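# Clip red and black test leads onto their strips

## Task

Fasten each test lead's clip securely on the exposed metal of its matching strip (red lead on the red-sleeved strip, black lead on the black-sleeved strip), keep the strips unbent, and do not unplug either lead.

## Robot and tools

Robot: two Doosan M1013 arms, left_arm and right_arm, each carrying a Robotiq 140 two-finger gripper and a wrist camera. The fingers can fold at a hinge: only the outer quarter of each pad, near the fingertip, squeezes reliably; parts held nearer the palm may slip out or get squeezed too hard, and a fingertip pushed into a surface folds easily and hides the contact.

Frames: the scene frame has its origin at table-top height midway between the nominal bases, +x out over the table, +z up, left_arm on the +y side. Calibrated bases: left_arm at (-0.071, +0.517, 0) with quat_wxyz (+1.000, 0, 0, +0.016); right_arm at (+0.078, -0.479, 0) with quat_wxyz (+1.000, 0, 0, -0.002). Every hand pose, velocity, target and wrist-camera pose is expressed in that arm's own base frame; fixed cameras and the table use the scene frame. In the gripper's own axes, fingers point along +z and open and close along y. end_effector_position is the point between closed pads; fingertips extend about 33 mm beyond it at gaps up to 40 mm, about 9 mm when fully open. Reported poses may be off by a few centimetres.

A row is 20 numbers: left arm x, y, z (metres), qw, qx, qy, qz (w first), gripper position, force_limit, speed; then the same ten for the right arm. Positions and quaternions are absolute poses in that arm's base frame, not offsets. The last three numbers per arm lie in [-1, 1]. position: +1 fully open (140 mm), about -0.8 pads touch, -1 closes until blocked. force_limit: roughly 14 N at -1 up to 58 N at +1 on a slow close. speed: about 30 mm/s at -1, 140 at 0, 250 at +1; faster closes grip harder. Both start at +1. To leave a gripper alone, repeat its last three numbers; to keep an arm still, repeat its last reported pose exactly.

execute_actions(actions, cameras): actions is a list of actions, each a table of up to 15 rows, one per 1/30 s step; a short table repeats its last row. Every target must be within 0.6 m of the gripper's current position along each gripper axis, or the action is rejected. The controller limits each step to 70 mm and 16 degrees from the measured pose, so a far target may need several actions; the Hand target line shows where each arm was actually sent. An empty actions list returns state plus all camera images.

move(target, speed, blend, stop_force, zero, blocking, cameras): straight-line paths from the Hand target to a target pose, given as one 20-number row or a list of up to 15 rows, 10 s total at most. speed is m/s, 0.002 to 2 (default 0.25), one value or one per target. blend (metres) rounds corners in a list. stop_force (10 to 80 N, shared) ends an arm's path when its push against the motion exceeds that amount; use it slowly and with small values, not while the gripper rotates, and omit it when moving away from a contact. zero (default true) rezeros the force reading first. blocking=false returns early and lets the move run; not allowed with stop_force. Paths do not avoid obstacles; steer around each arm's own base. The result adds a move: line such as done, off_target, moving, held or fault, and any limits (paced = clipped, held = steps withheld).

wait(seconds 0 to 10), stop() to brake a running move, zoom_image(camera, region [x0, y0, x1, y1], max 504 by 504 px) on the latest image of cam_head_left, cam_head_right, cam_high, cam_low, cam_left_wrist or cam_right_wrist (each 896x504). clear_fault(arm) clears a torque or force fault. read_manual gives licence texts. finished_scene(scene) ends the current scene irreversibly; call nothing after it in the same reply.

Results: object_status 0 moving, 1 blocked while opening, 2 blocked while closing (a grip), 3 reached target or pads met. It updates 0.2 to 1.7 s after contact. position_measured is in counts: 3 open, 75 about 100 mm, 139 about 60 mm, 200 about 20 mm, 230 pads together. To tighten a grip, raise force_limit and nudge position between -1 and -0.98; to loosen, open and reclose slowly. Joint velocities may read within noise. Joint torques, external joint torques and flange force (gripper axes, includes held weight, noisy) reveal contacts; no reading means no estimate.

Avoid: torque faults (contact torque at joint limits: waist and shoulder 299, elbow 140, wrist joints 39.6 N m) and force faults (144 N on any arm part); a fault stops that arm until clear_fault. Arms are stiff, so aiming even slightly beyond a firm contact can fault. Never let the arms or grippers press on each other; the clearance check is not a guarantee. Do not slam, drop or fling parts, twist stiff objects hard, or hold heavy parts off centre. Nothing may end up off the table. Prolonged stretching or loaded holding heats motors; a MOTOR HOT line warns, and overheating brakes the arm for 30 to 60 s. Wrist near the first joint's axis makes small moves swing the whole arm.

Each tool is called after "Call:" as name(argument=value, ...) on one line, values as JSON.

## Session

Call:
execute_actions(actions=[])

Scene clock: 0.00 s.
left_arm: end_effector_position=(+0.4804, -0.3512, +0.3812) position_measured=3 object_status=3 end_effector_quat_wxyz=(+0.219, +0.590, -0.639, +0.442) | right_arm: end_effector_position=(+0.5739, -0.4251, +0.2190) position_measured=3 object_status=3 end_effector_quat_wxyz=(+0.093, +0.524, -0.510, +0.676)
Joint positions: left_arm=[-0.275 -0.181 2.138 -1.176 0.908 3.598] | right_arm=[-0.501 0.275 2.433 0.46 -1.107 2.018]
Joint velocities: within noise
Joint torques (N m): no reading
External joint torques (N m): no reading
Flange force (N): no reading
Hand target: left_arm +0.4804, -0.3512, +0.3812; +0.219, +0.590, -0.639, +0.442 | right_arm +0.5739, -0.4251, +0.2190; +0.093, +0.524, -0.510, +0.676
Tool commands: left_gripper/position=+1.0 left_gripper/force_limit=+1.0 left_gripper/speed=+1.0 right_gripper/position=+1.0 right_gripper/force_limit=+1.0 right_gripper/speed=+1.0

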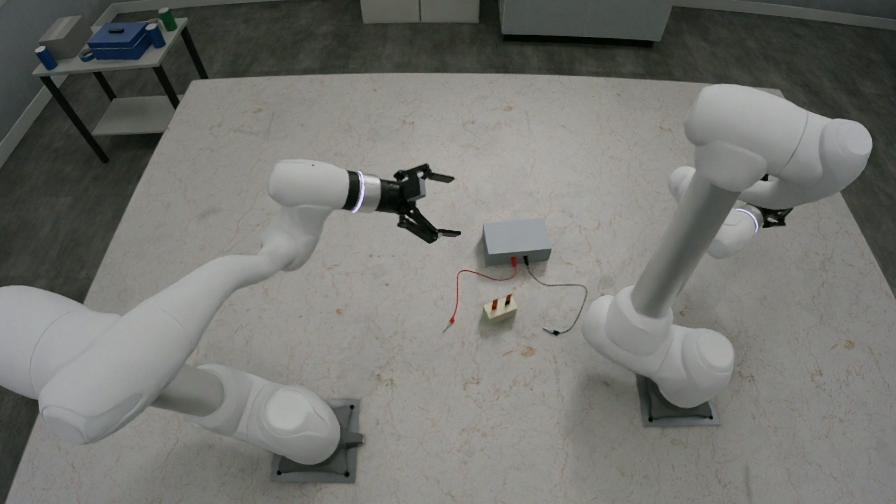

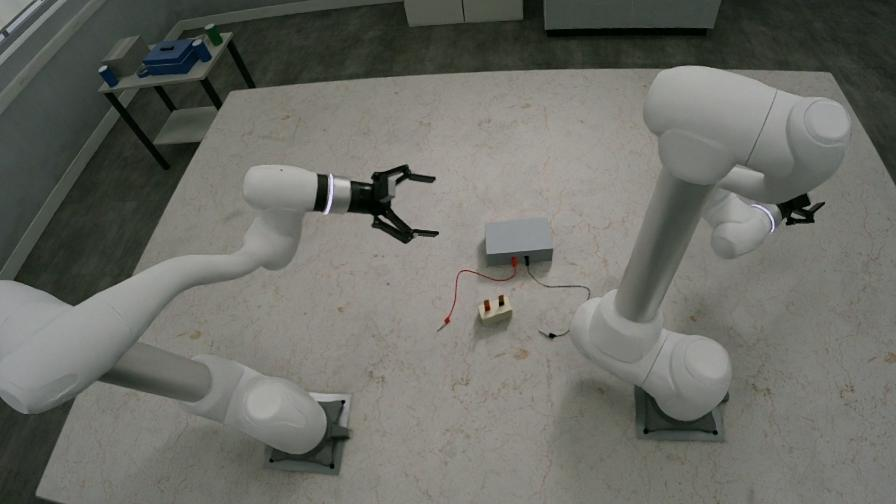

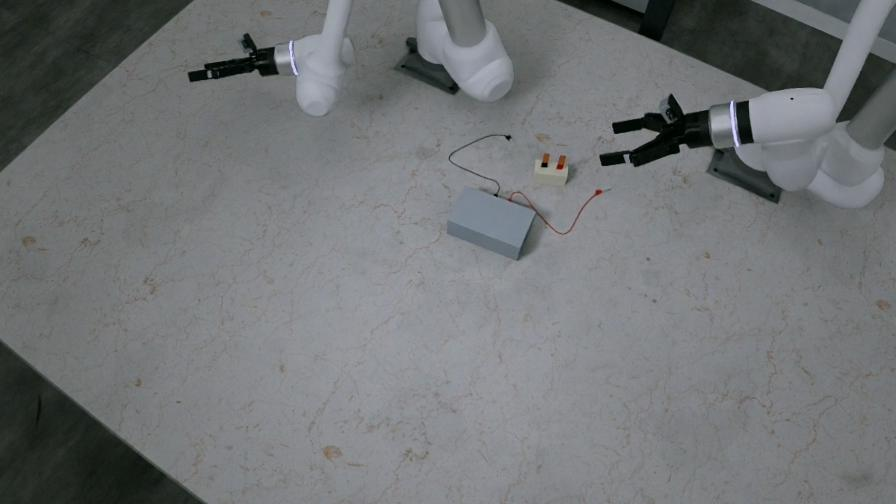

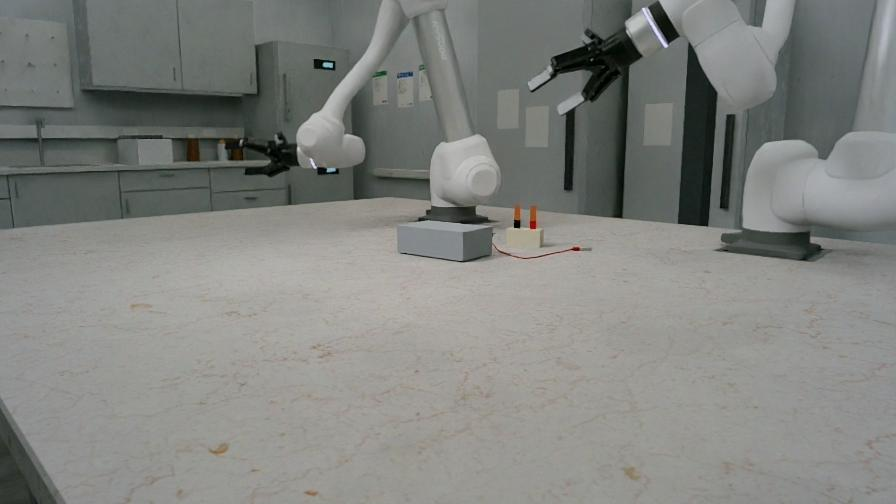

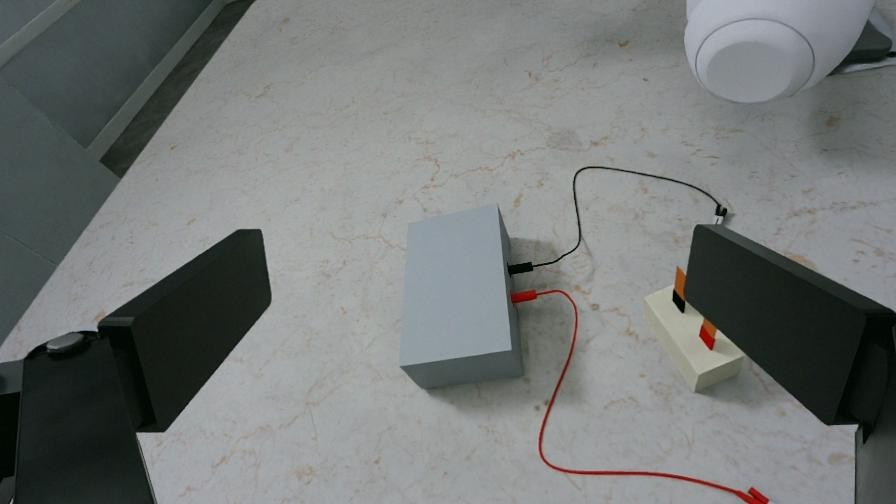

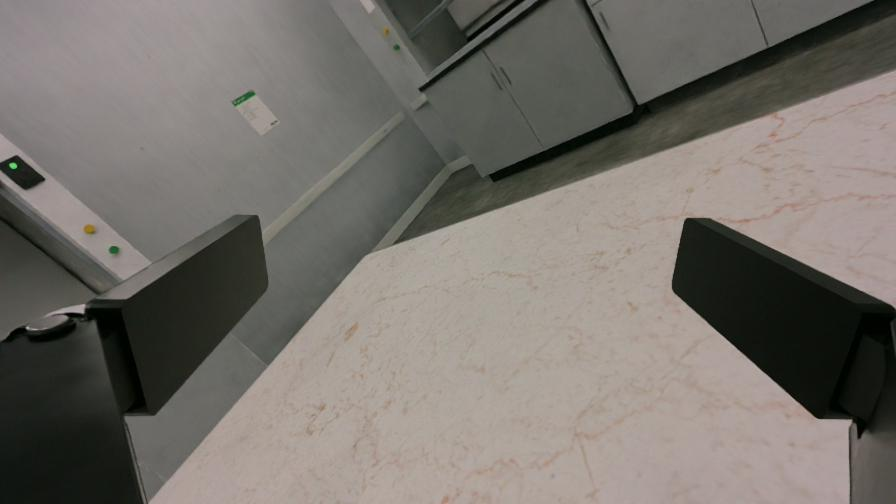

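Call:
zoom_image(camera="cam_head_left", region=[430, 200, 610, 350])

Call:
zoom_image(camera="cam_left_wrist", region=[600, 180, 780, 280])

Call:
zoom_image(camera="cam_left_wrist", region=[620, 240, 896, 504])

Call:
zoom_image(camera="cam_low", region=[380, 180, 620, 280])

Call:
zoom_image(camera="cam_high", region=[430, 110, 630, 270])

Scaled by 2.800 from the camera's 896x504 image, which has a finer 1280x720 frame.

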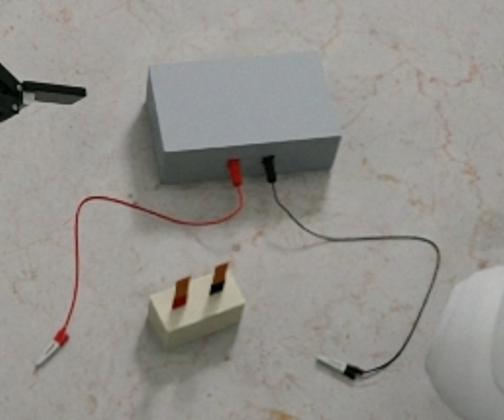

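Scaled by 2.800 from the camera's 896x504 image, which has a finer 1280x720 frame.

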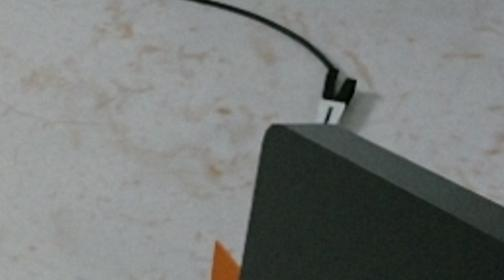

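Scaled by 1.826 from the camera's 896x504 image, which has a finer 1280x720 frame.

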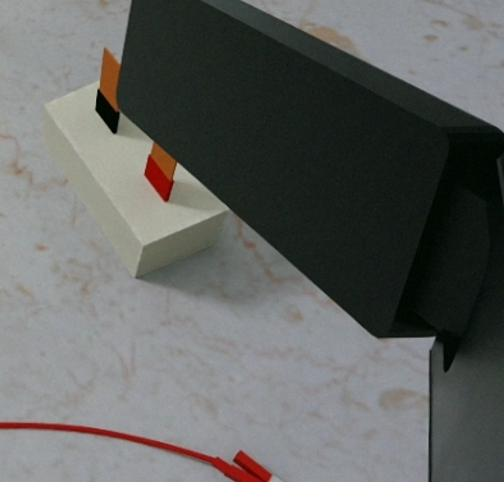

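Scaled by 2.100 from the camera's 896x504 image, which has a finer 1280x720 frame.

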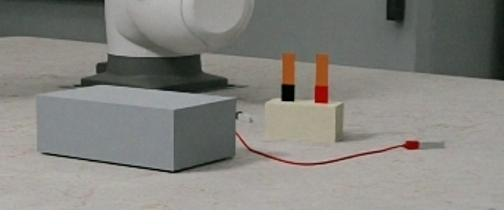

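Scaled by 2.520 from the camera's 896x504 image, which has a finer 1280x720 frame.

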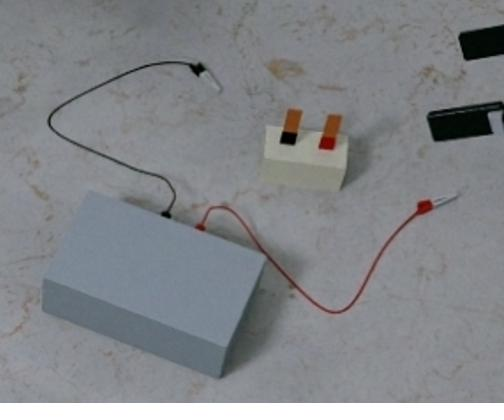

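Call:
move(target=[[0.40,-0.36,0.33,0,0.3827,-0.9239,0,1,1,1, 0.50,-0.15,0.35,0,0.866,-0.5,0,1,1,1],[0.33,-0.36,0.30,0,0,-1,0,1,1,1, 0.35,0.2,0.33,0,1,0,0,1,1,1],[0.279,-0.36,0.25,0,-0.3827,-0.9239,0,1,1,1, 0.172,0.409,0.25,0,0.866,0.5,0,1,1,1]], blend=0.05, speed=0.35, cameras=["all"])

Scene clock: 16.73 s.
left_arm: end_effector_position=(+0.2790, -0.3600, +0.2500) position_measured=3 object_status=3 end_effector_quat_wxyz=(+0.000, +0.383, +0.924, +0.000) | right_arm: end_effector_position=(+0.1720, +0.4090, +0.2500) position_measured=3 object_status=3 end_effector_quat_wxyz=(+0.000, +0.866, +0.500, +0.000)
Joint positions: left_arm=[-0.987 -0.118 2.028 0 1.232 4.51] | right_arm=[1.095 -0.138 2.045 0 1.235 1.618]
Joint torques (N m): left_arm=[1 -32.67 -38.64 4.34 -0.06 -0.21] | right_arm=[-1.18 -26.87 -38.84 4.1 0.41 0.31]
External joint torques (N m): left_arm=[-0.91 5.37 -0.71 -0.32 0.1 0.21] | right_arm=[1.12 1.94 -0.33 -0.08 -0.47 -0.31]
Flange force (N): left_arm=[-9.7 -2.8 2.0] | right_arm=[3.8 -2.3 1.6]
Hand target: left_arm +0.2790, -0.3600, +0.2500; +0.000, +0.383, +0.924, +0.000 | right_arm +0.1720, +0.4090, +0.2500; +0.000, +0.866, +0.500, +0.000
Off the commanded pose: left_arm 0.000 m, 0 deg | right_arm 0.000 m, 0 deg.
move: done; limits=paced

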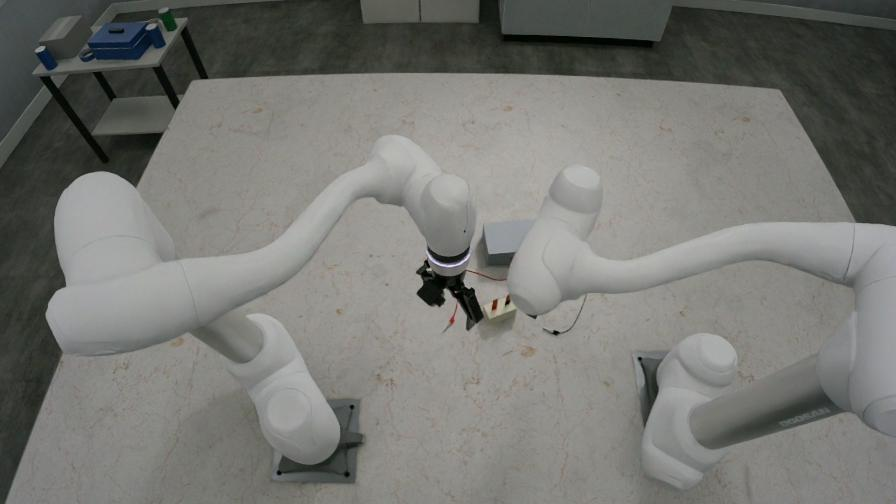

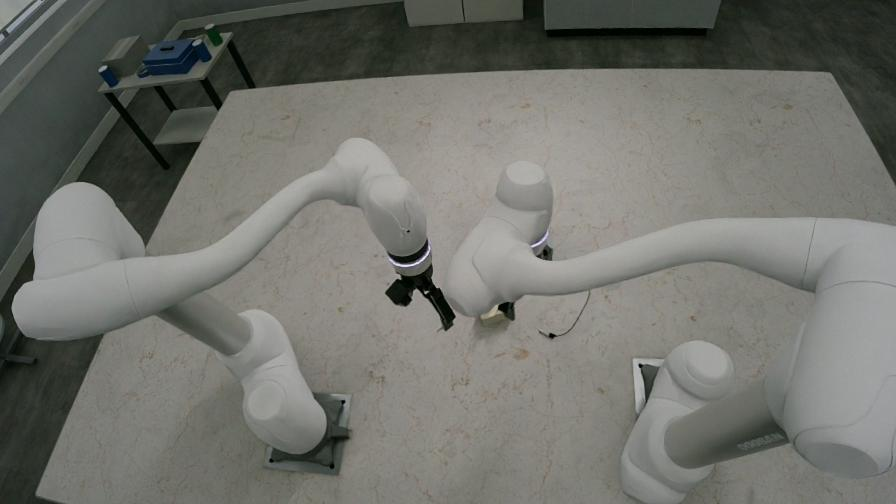

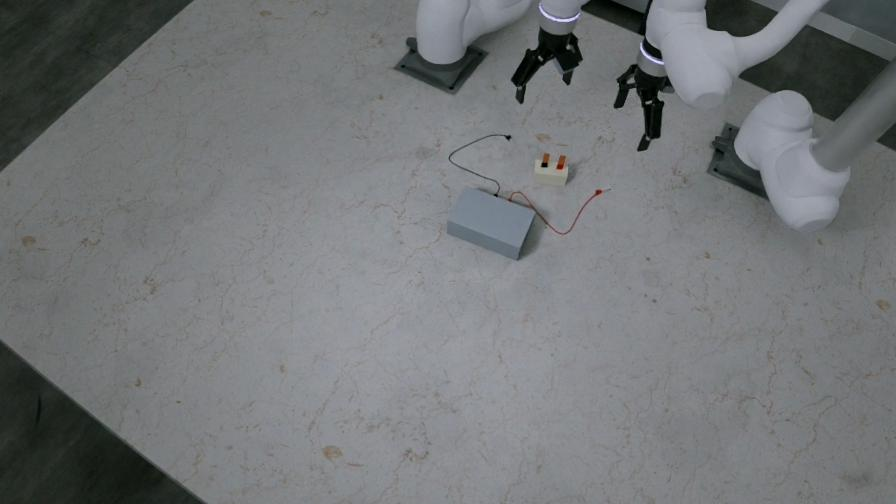

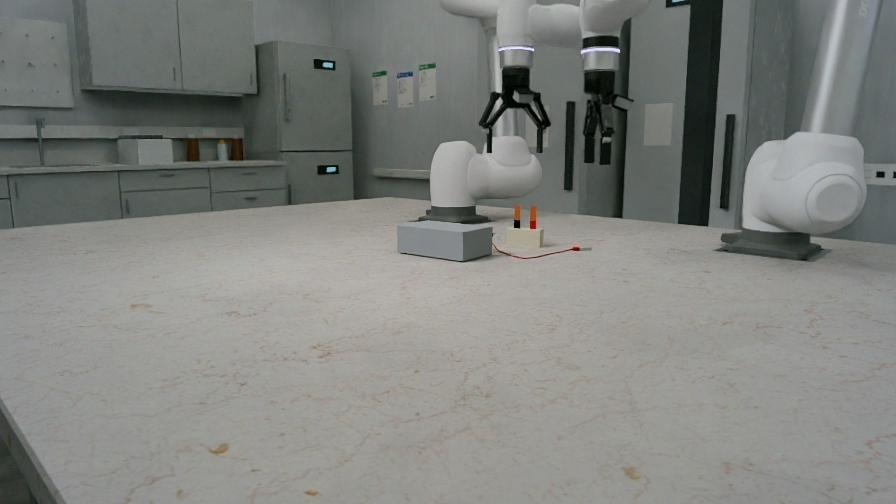

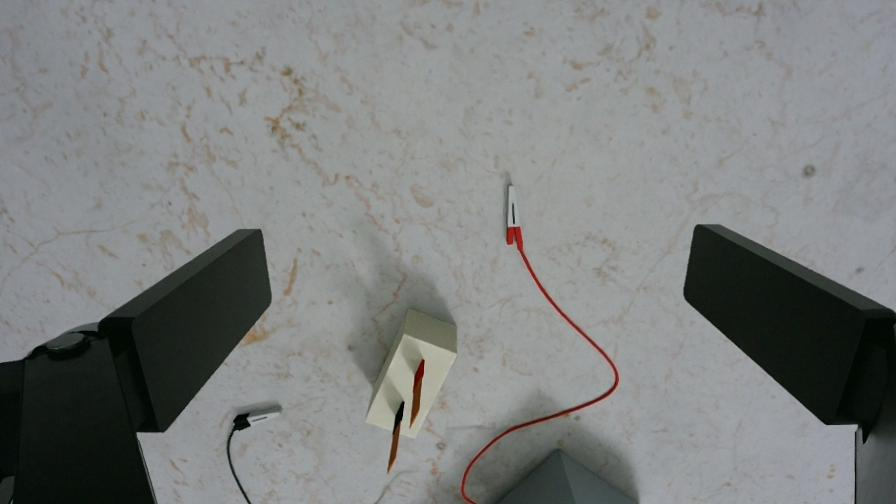

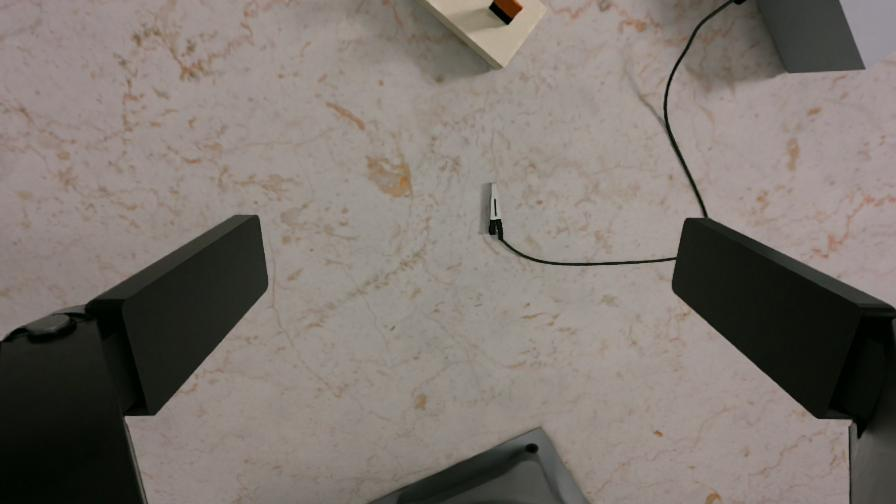

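Call:
zoom_image(camera="cam_left_wrist", region=[470, 170, 570, 260])

Call:
zoom_image(camera="cam_left_wrist", region=[350, 290, 490, 490])

Call:
zoom_image(camera="cam_right_wrist", region=[450, 165, 550, 265])

Call:
zoom_image(camera="cam_low", region=[480, 190, 600, 265])

Call:
zoom_image(camera="cam_high", region=[500, 130, 620, 220])

Scaled by 5.040 from the camera's 896x504 image, which has a finer 1280x720 frame.

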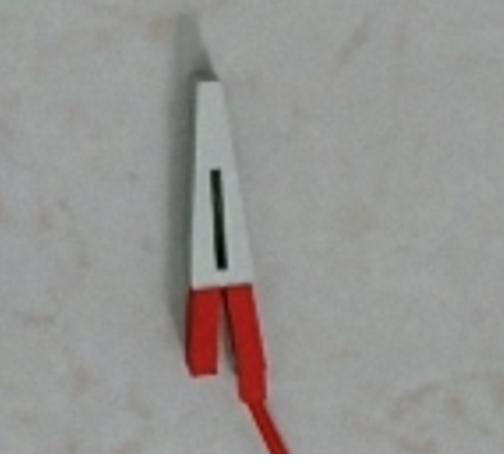

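Scaled by 2.520 from the camera's 896x504 image, which has a finer 1280x720 frame.

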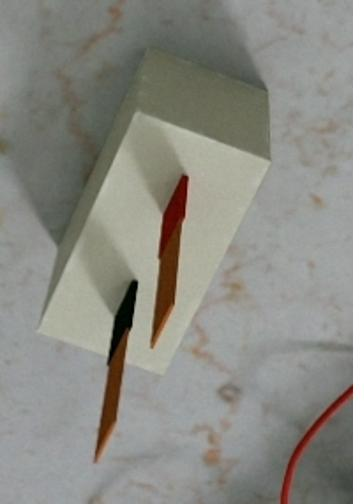

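Scaled by 5.040 from the camera's 896x504 image, which has a finer 1280x720 frame.

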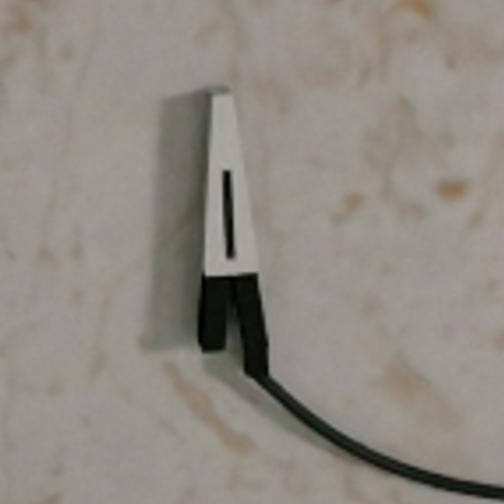

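Scaled by 4.200 from the camera's 896x504 image, which has a finer 1280x720 frame.

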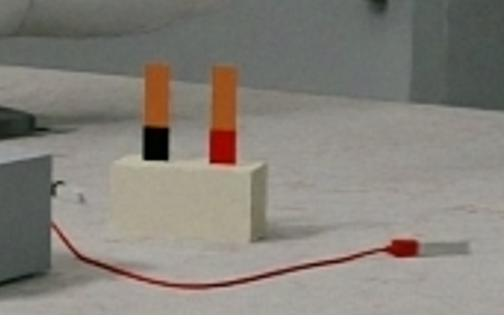

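Scaled by 4.200 from the camera's 896x504 image, which has a finer 1280x720 frame.

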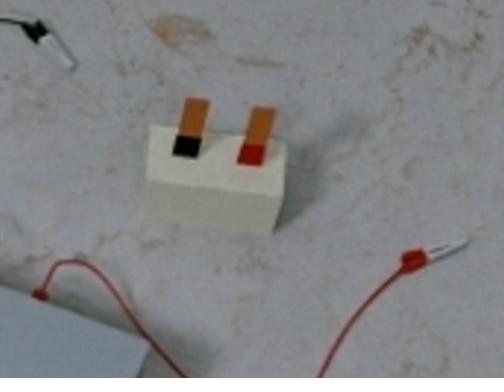

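Call:
zoom_image(camera="cam_left_wrist", region=[80, 200, 300, 450])

Call:
zoom_image(camera="cam_left_wrist", region=[670, 200, 896, 450])

Call:
zoom_image(camera="cam_right_wrist", region=[80, 200, 300, 450])

Call:
zoom_image(camera="cam_right_wrist", region=[670, 200, 896, 450])

Scaled by 2.016 from the camera's 896x504 image, which has a finer 1280x720 frame.

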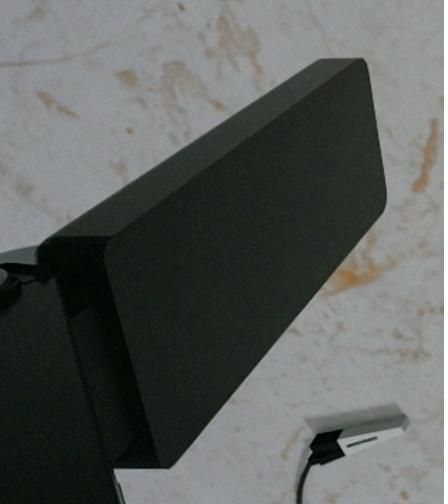

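Scaled by 2.016 from the camera's 896x504 image, which has a finer 1280x720 frame.

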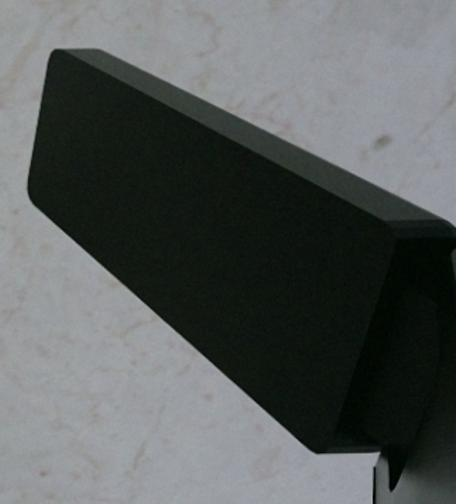

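Scaled by 2.016 from the camera's 896x504 image, which has a finer 1280x720 frame.

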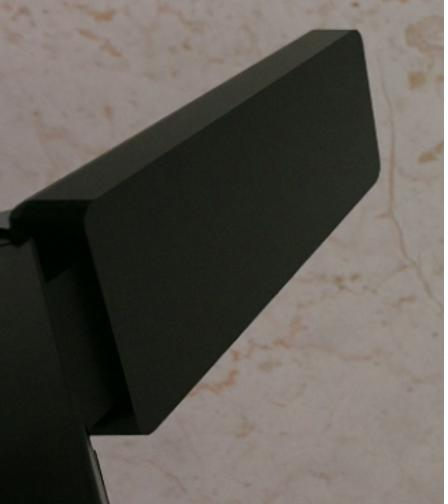

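Scaled by 2.016 from the camera's 896x504 image, which has a finer 1280x720 frame.

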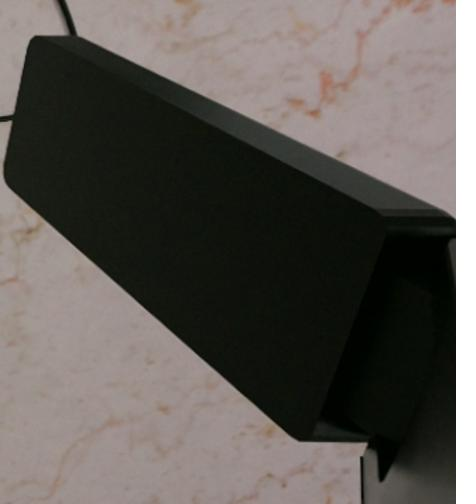

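Call:
move(target=[[0.258,-0.381,0.20,0,-0.3827,-0.9239,0,-1,-1,0, 0.146,0.424,0.20,0,0.866,0.5,0,-1,-1,0],[0.258,-0.381,0.08,0,-0.3827,-0.9239,0,-1,-1,0, 0.146,0.424,0.08,0,0.866,0.5,0,-1,-1,0]], speed=0.2, cameras=["cam_left_wrist","cam_right_wrist"])

Scene clock: 27.30 s.
left_arm: end_effector_position=(+0.2580, -0.3810, +0.0800) position_measured=233 object_status=3 end_effector_quat_wxyz=(+0.000, +0.383, +0.924, +0.000) | right_arm: end_effector_position=(+0.1460, +0.4240, +0.0800) position_measured=233 object_status=3 end_effector_quat_wxyz=(+0.000, +0.866, +0.500, +0.000)
Joint positions: left_arm=[-1.051 0.049 2.219 0 0.873 4.447] | right_arm=[1.162 0.031 2.239 0 0.872 1.686]
Joint torques (N m): left_arm=[0.69 -44.28 -31.29 3.43 0.03 -0.36] | right_arm=[-1.98 -37.41 -31.38 3.34 0.31 0.34]
External joint torques (N m): left_arm=[-0.46 7.2 -0.62 -0.17 0.01 0.36] | right_arm=[1.93 2.63 -0.43 -0.09 -0.37 -0.34]
Flange force (N): left_arm=[-12.0 -2.5 8.8] | right_arm=[4.3 -4.5 3.9]
Hand target: left_arm +0.2580, -0.3810, +0.0800; +0.000, +0.383, +0.924, +0.000 | right_arm +0.1460, +0.4240, +0.0800; +0.000, +0.866, +0.500, +0.000
Off the commanded pose: left_arm 0.000 m, 0 deg | right_arm 0.000 m, 0 deg.
move: done
Images, in order (width x height): cam_left_wrist 896x504, cam_right_wrist 896x504.

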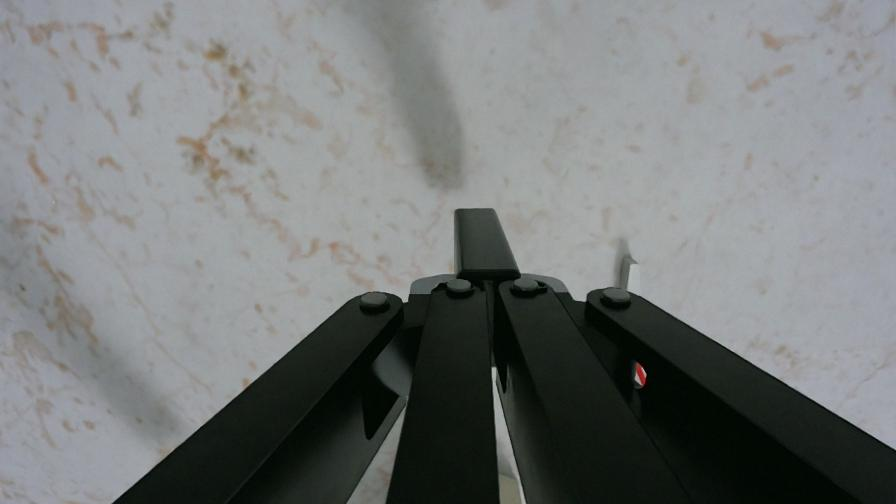

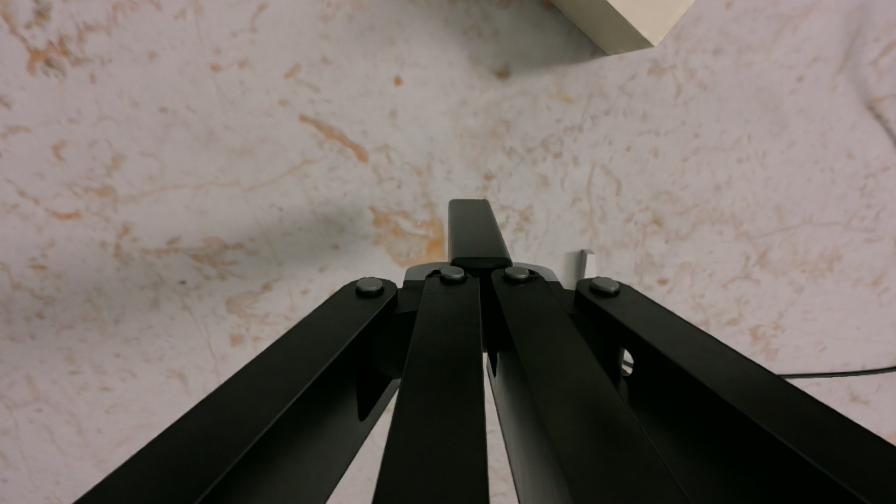

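Call:
move(target=[0.258,-0.381,0.015,0,-0.3827,-0.9239,0,-1,-1,0, 0.146,0.424,0.015,0,0.866,0.5,0,-1,-1,0], speed=0.01, stop_force=10, cameras=["cam_left_wrist","cam_right_wrist"])

Scene clock: 32.90 s.
left_arm: end_effector_position=(+0.2580, -0.3810, +0.0575) position_measured=233 object_status=3 end_effector_quat_wxyz=(+0.000, +0.383, +0.924, +0.000) | right_arm: end_effector_position=(+0.1460, +0.4240, +0.0326) position_measured=233 object_status=3 end_effector_quat_wxyz=(+0.000, +0.866, +0.500, +0.000)
Joint positions: left_arm=[-1.051 0.08 2.24 0 0.822 4.447] | right_arm=[1.162 0.099 2.281 0 0.762 1.686]
Joint torques (N m): left_arm=[0.59 -25.01 -19.92 3.43 -3.96 -0.44] | right_arm=[-1.23 -17.49 -16.47 3.46 -4.23 0.39]
External joint torques (N m): left_arm=[-0.49 -13.56 -10.59 -0.31 4 0.44] | right_arm=[1.07 -20.96 -12.22 -0.53 4.17 -0.39]
Flange force (N): left_arm=[1.8 0.2 -37.3] | right_arm=[-9.1 0.2 -51.9]
Hand target: left_arm +0.2580, -0.3810, +0.0575; +0.000, +0.383, +0.924, +0.000 | right_arm +0.1460, +0.4240, +0.0326; +0.000, +0.866, +0.500, +0.000
Off the commanded pose: left_arm 0.042 m, 0 deg | right_arm 0.018 m, 0 deg.
move: contact (left_arm, right_arm)
Images, in order (width x height): cam_left_wrist 896x504, cam_right_wrist 896x504.

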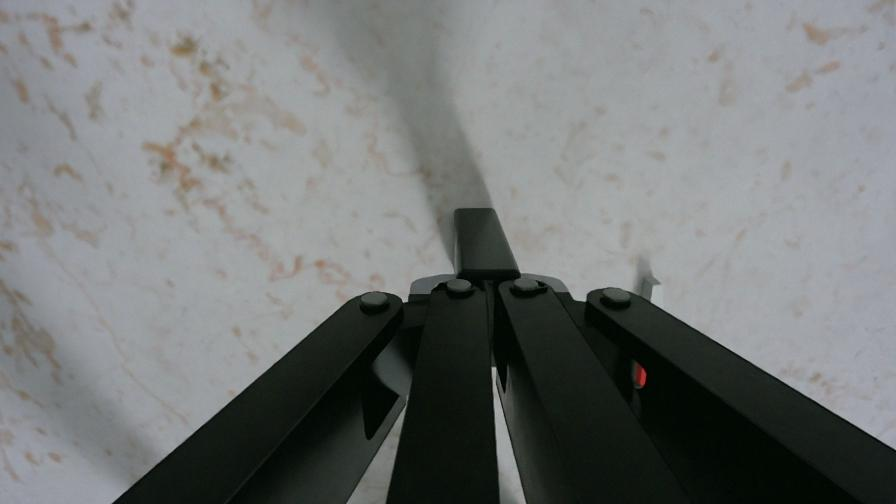

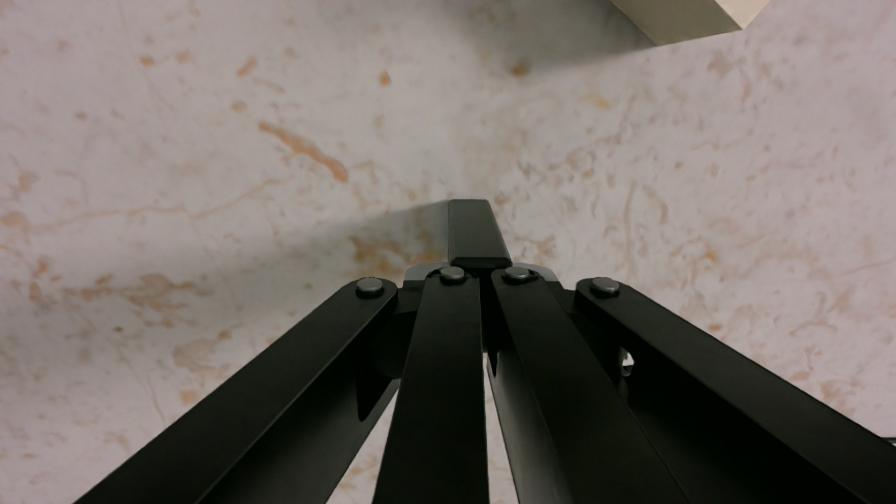

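Call:
move(target=[[0.258,-0.381,0.13,0,-0.3827,-0.9239,0,-0.35,-1,0, 0.146,0.424,0.11,0,0.866,0.5,0,-0.35,-1,0],[0.3434,-0.364,0.13,0,-0.3181,-0.9480,0,-0.35,-1,0, 0.1729,0.3422,0.105,0,0.8554,0.5180,0,-0.35,-1,0]], speed=0.2, cameras=["cam_left_wrist","cam_right_wrist"])

Scene clock: 37.73 s.
left_arm: end_effector_position=(+0.3434, -0.3640, +0.1300) position_measured=173 object_status=3 end_effector_quat_wxyz=(+0.000, +0.318, +0.948, +0.000) | right_arm: end_effector_position=(+0.1729, +0.3422, +0.1050) position_measured=173 object_status=3 end_effector_quat_wxyz=(+0.000, +0.855, +0.518, +0.000)
Joint positions: left_arm=[-0.884 0.054 2.103 0 0.985 4.476] | right_arm=[1.013 -0.111 2.316 0 0.937 1.495]
Joint torques (N m): left_arm=[0.82 -46.54 -34.08 3.72 0.05 -0.36] | right_arm=[-1.63 -23.54 -33.01 3.49 0.39 0.56]
External joint torques (N m): left_arm=[-0.67 6.52 -0.56 -0.17 -0.01 0.36] | right_arm=[1.55 1.65 -0.44 -0.05 -0.45 -0.56]
Flange force (N): left_arm=[-10.8 -2.5 6.2] | right_arm=[3.9 -2.6 2.7]
Hand target: left_arm +0.3434, -0.3640, +0.1300; +0.000, +0.318, +0.948, +0.000 | right_arm +0.1729, +0.3422, +0.1050; +0.000, +0.855, +0.518, +0.000
Off the commanded pose: left_arm 0.000 m, 0 deg | right_arm 0.000 m, 0 deg.
move: done
Images, in order (width x height): cam_left_wrist 896x504, cam_right_wrist 896x504.

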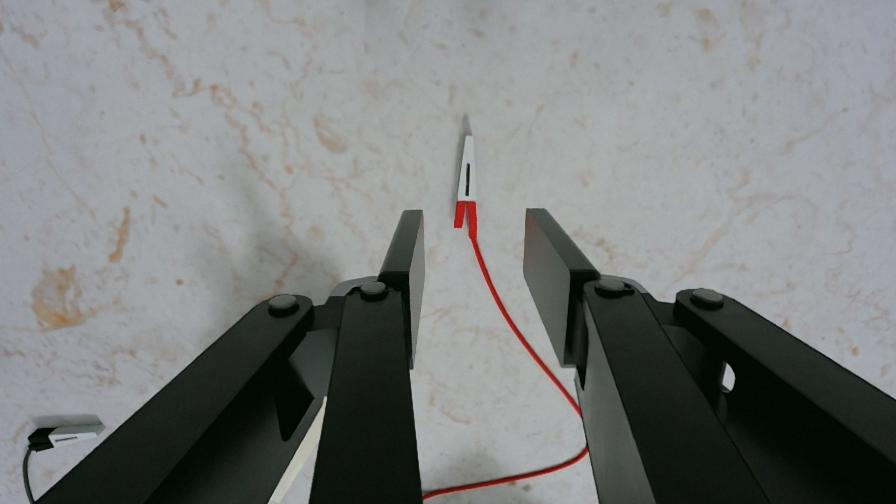

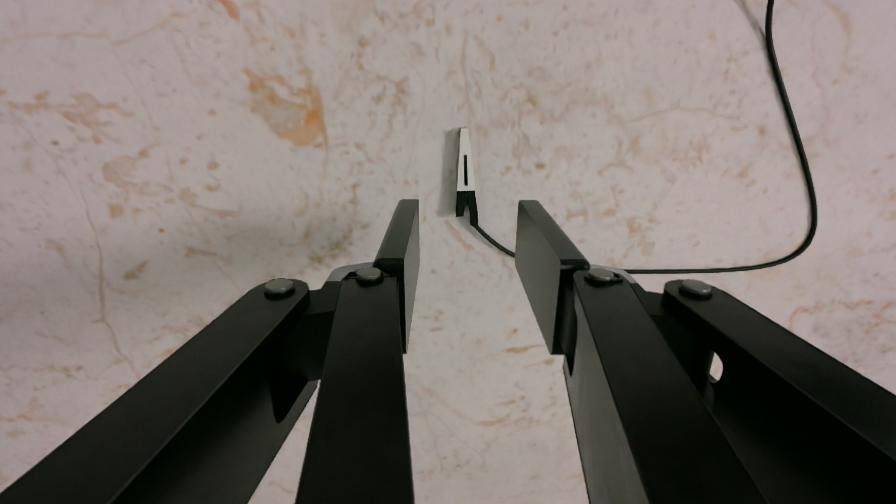

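Call:
zoom_image(camera="cam_left_wrist", region=[400, 110, 540, 260])

Call:
zoom_image(camera="cam_right_wrist", region=[400, 110, 540, 260])

Scaled by 3.360 from the camera's 896x504 image, which has a finer 1280x720 frame.

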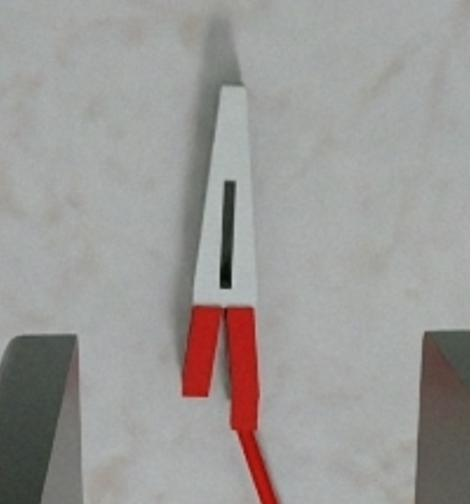

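Scaled by 3.360 from the camera's 896x504 image, which has a finer 1280x720 frame.

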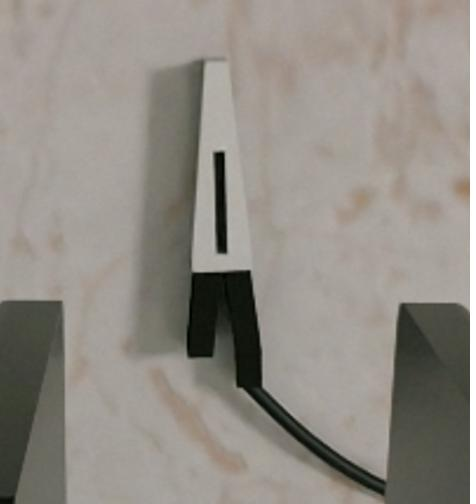

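Call:
move(target=[[0.3476,-0.3684,0.09,0,-0.3181,-0.9480,0,-0.35,-1,-1, 0.1720,0.3359,0.065,0,0.8434,0.5373,0,-0.35,-1,-1],[0.3476,-0.3684,0.0607,0,-0.3181,-0.9480,0,-0.35,-1,-1, 0.1720,0.3359,0.0357,0,0.8434,0.5373,0,-0.35,-1,-1]], speed=[0.15,0.04], cameras=["cam_left_wrist","cam_right_wrist"])

Call:
zoom_image(camera="cam_left_wrist", region=[380, 110, 580, 310])

Call:
zoom_image(camera="cam_right_wrist", region=[380, 110, 580, 310])

Scene clock: 41.70 s.
left_arm: end_effector_position=(+0.3476, -0.3684, +0.0607) position_measured=173 object_status=3 end_effector_quat_wxyz=(+0.000, +0.318, +0.948, +0.000) | right_arm: end_effector_position=(+0.1720, +0.3359, +0.0357) position_measured=173 object_status=3 end_effector_quat_wxyz=(+0.000, +0.843, +0.537, +0.000)
Joint positions: left_arm=[-0.883 0.144 2.157 0 0.841 4.477] | right_arm=[1.006 -0.017 2.396 0 0.763 1.442]
Joint torques (N m): left_arm=[0.67 -53.47 -30.29 3.43 0.01 -0.38] | right_arm=[-1.9 -28.49 -28.28 2.99 0.39 0.35]
External joint torques (N m): left_arm=[-0.53 7.44 -0.81 -0.25 0.03 0.39] | right_arm=[1.8 1.72 -0.45 -0.05 -0.45 -0.35]
Flange force (N): left_arm=[-12.0 -2.3 8.9] | right_arm=[4.1 -3.7 3.7]
Hand target: left_arm +0.3476, -0.3684, +0.0607; +0.000, +0.318, +0.948, +0.000 | right_arm +0.1720, +0.3359, +0.0357; +0.000, +0.843, +0.537, +0.000
Off the commanded pose: left_arm 0.000 m, 0 deg | right_arm 0.000 m, 0 deg.
move: done
Images, in order (width x height): cam_left_wrist 896x504, cam_right_wrist 896x504.

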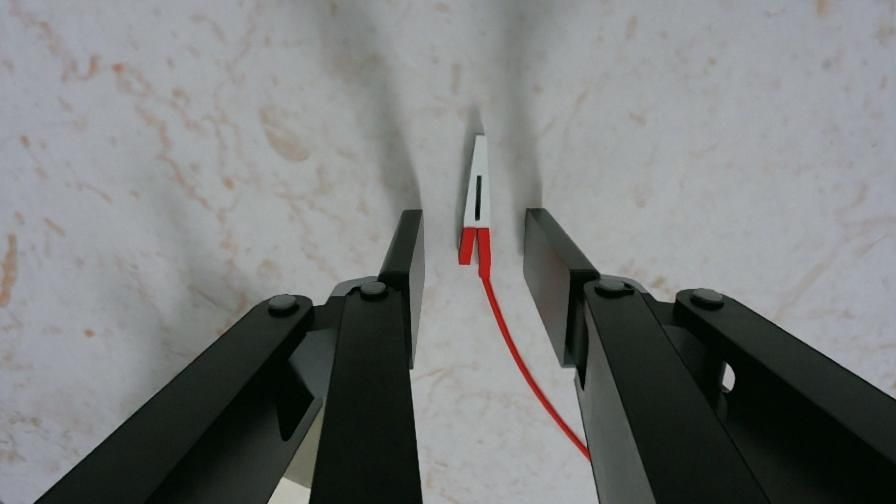

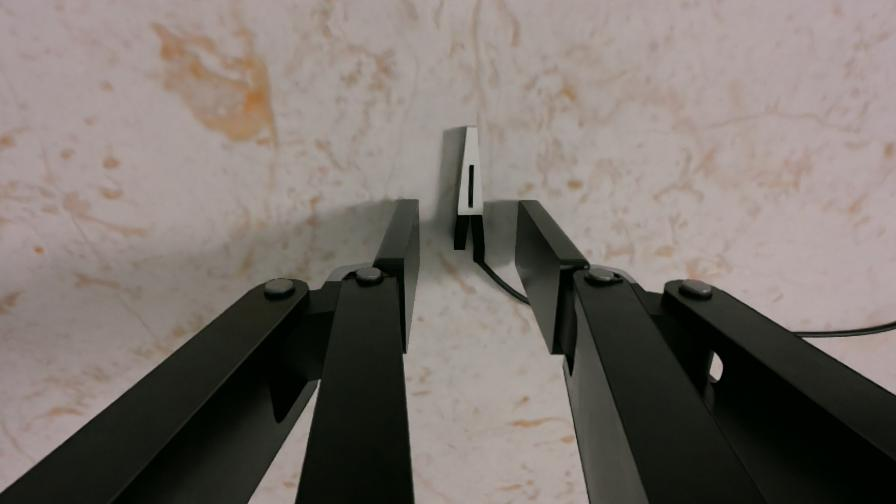

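Scaled by 2.520 from the camera's 896x504 image, which has a finer 1280x720 frame.

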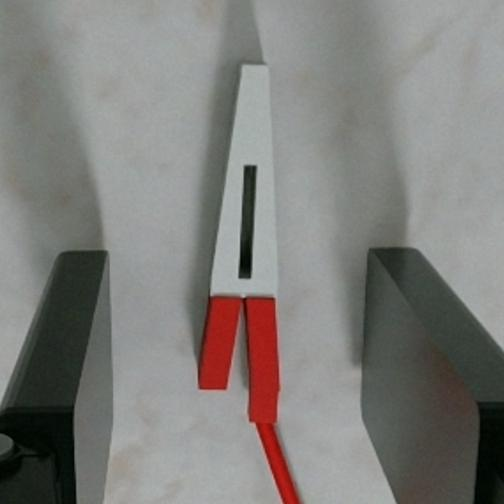

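Scaled by 2.520 from the camera's 896x504 image, which has a finer 1280x720 frame.

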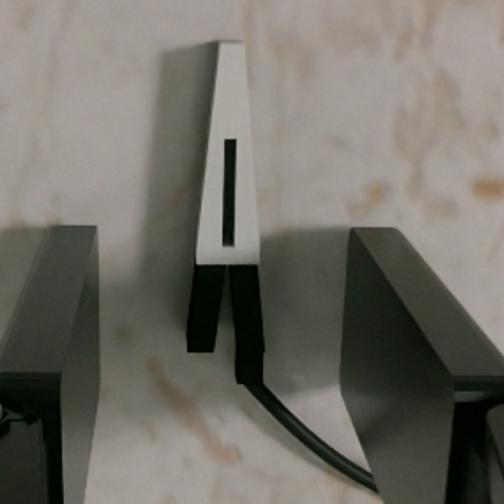

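Call:
move(target=[0.3476,-0.3684,0.0607,0,-0.3181,-0.9480,0,-1,-1,-1, 0.1720,0.3359,0.0357,0,0.8434,0.5373,0,-1,-1,-1], cameras=["cam_left_wrist","cam_right_wrist"])

Call:
zoom_image(camera="cam_left_wrist", region=[380, 110, 580, 310])

Call:
zoom_image(camera="cam_right_wrist", region=[380, 110, 580, 310])

Scene clock: 43.40 s.
left_arm: end_effector_position=(+0.3476, -0.3684, +0.0607) position_measured=218 object_status=2 end_effector_quat_wxyz=(+0.000, +0.318, +0.948, +0.000) | right_arm: end_effector_position=(+0.1720, +0.3359, +0.0357) position_measured=218 object_status=0 end_effector_quat_wxyz=(+0.000, +0.843, +0.537, +0.000)
Joint positions: left_arm=[-0.883 0.144 2.157 0 0.841 4.477] | right_arm=[1.006 -0.017 2.396 0 0.763 1.442]
Joint torques (N m): left_arm=[1.4 -50.24 -28.47 3.38 0.03 -0.43] | right_arm=[-1.83 -27.69 -27.25 3.18 0.31 0.33]
External joint torques (N m): left_arm=[-1.31 4.4 -2.62 -0.21 0 0.43] | right_arm=[1.73 0.98 -1.45 -0.24 -0.37 -0.33]
Flange force (N): left_arm=[-10.4 -3.5 3.5] | right_arm=[4.4 -3.5 1.3]
Hand target: left_arm +0.3476, -0.3684, +0.0607; +0.000, +0.318, +0.948, +0.000 | right_arm +0.1720, +0.3359, +0.0357; +0.000, +0.843, +0.537, +0.000
Off the commanded pose: left_arm 0.000 m, 0 deg | right_arm 0.000 m, 0 deg.
move: done
Images, in order (width x height): cam_left_wrist 896x504, cam_right_wrist 896x504.

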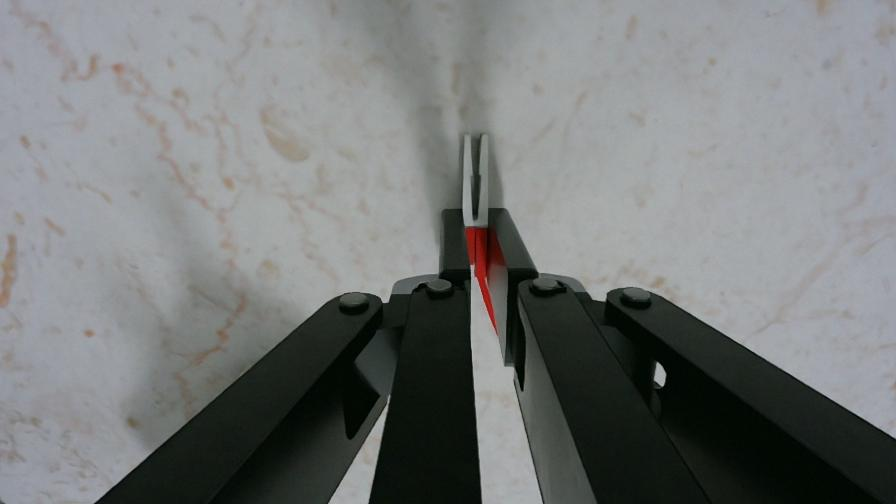

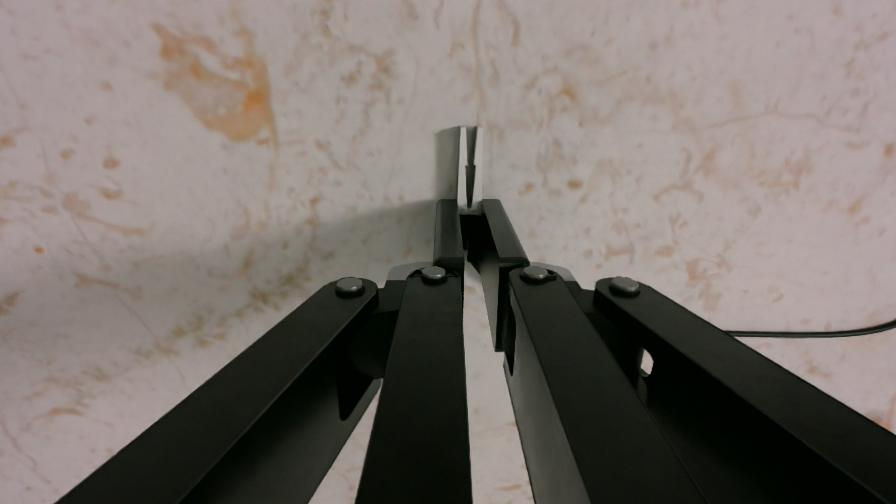

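Scaled by 2.520 from the camera's 896x504 image, which has a finer 1280x720 frame.

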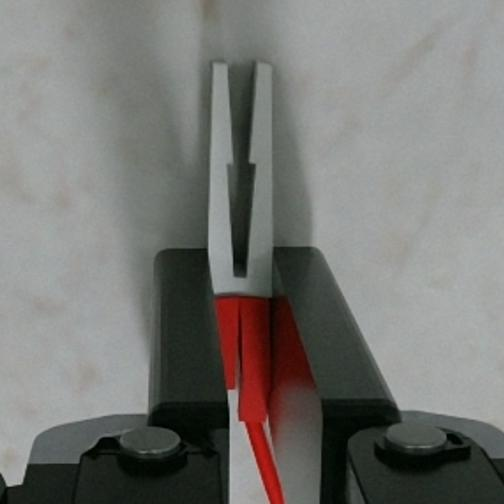

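Scaled by 2.520 from the camera's 896x504 image, which has a finer 1280x720 frame.

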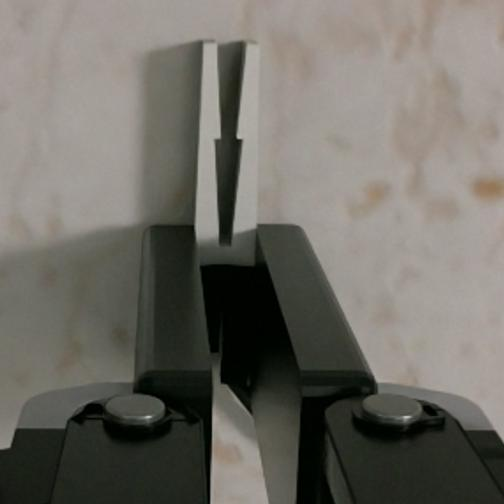

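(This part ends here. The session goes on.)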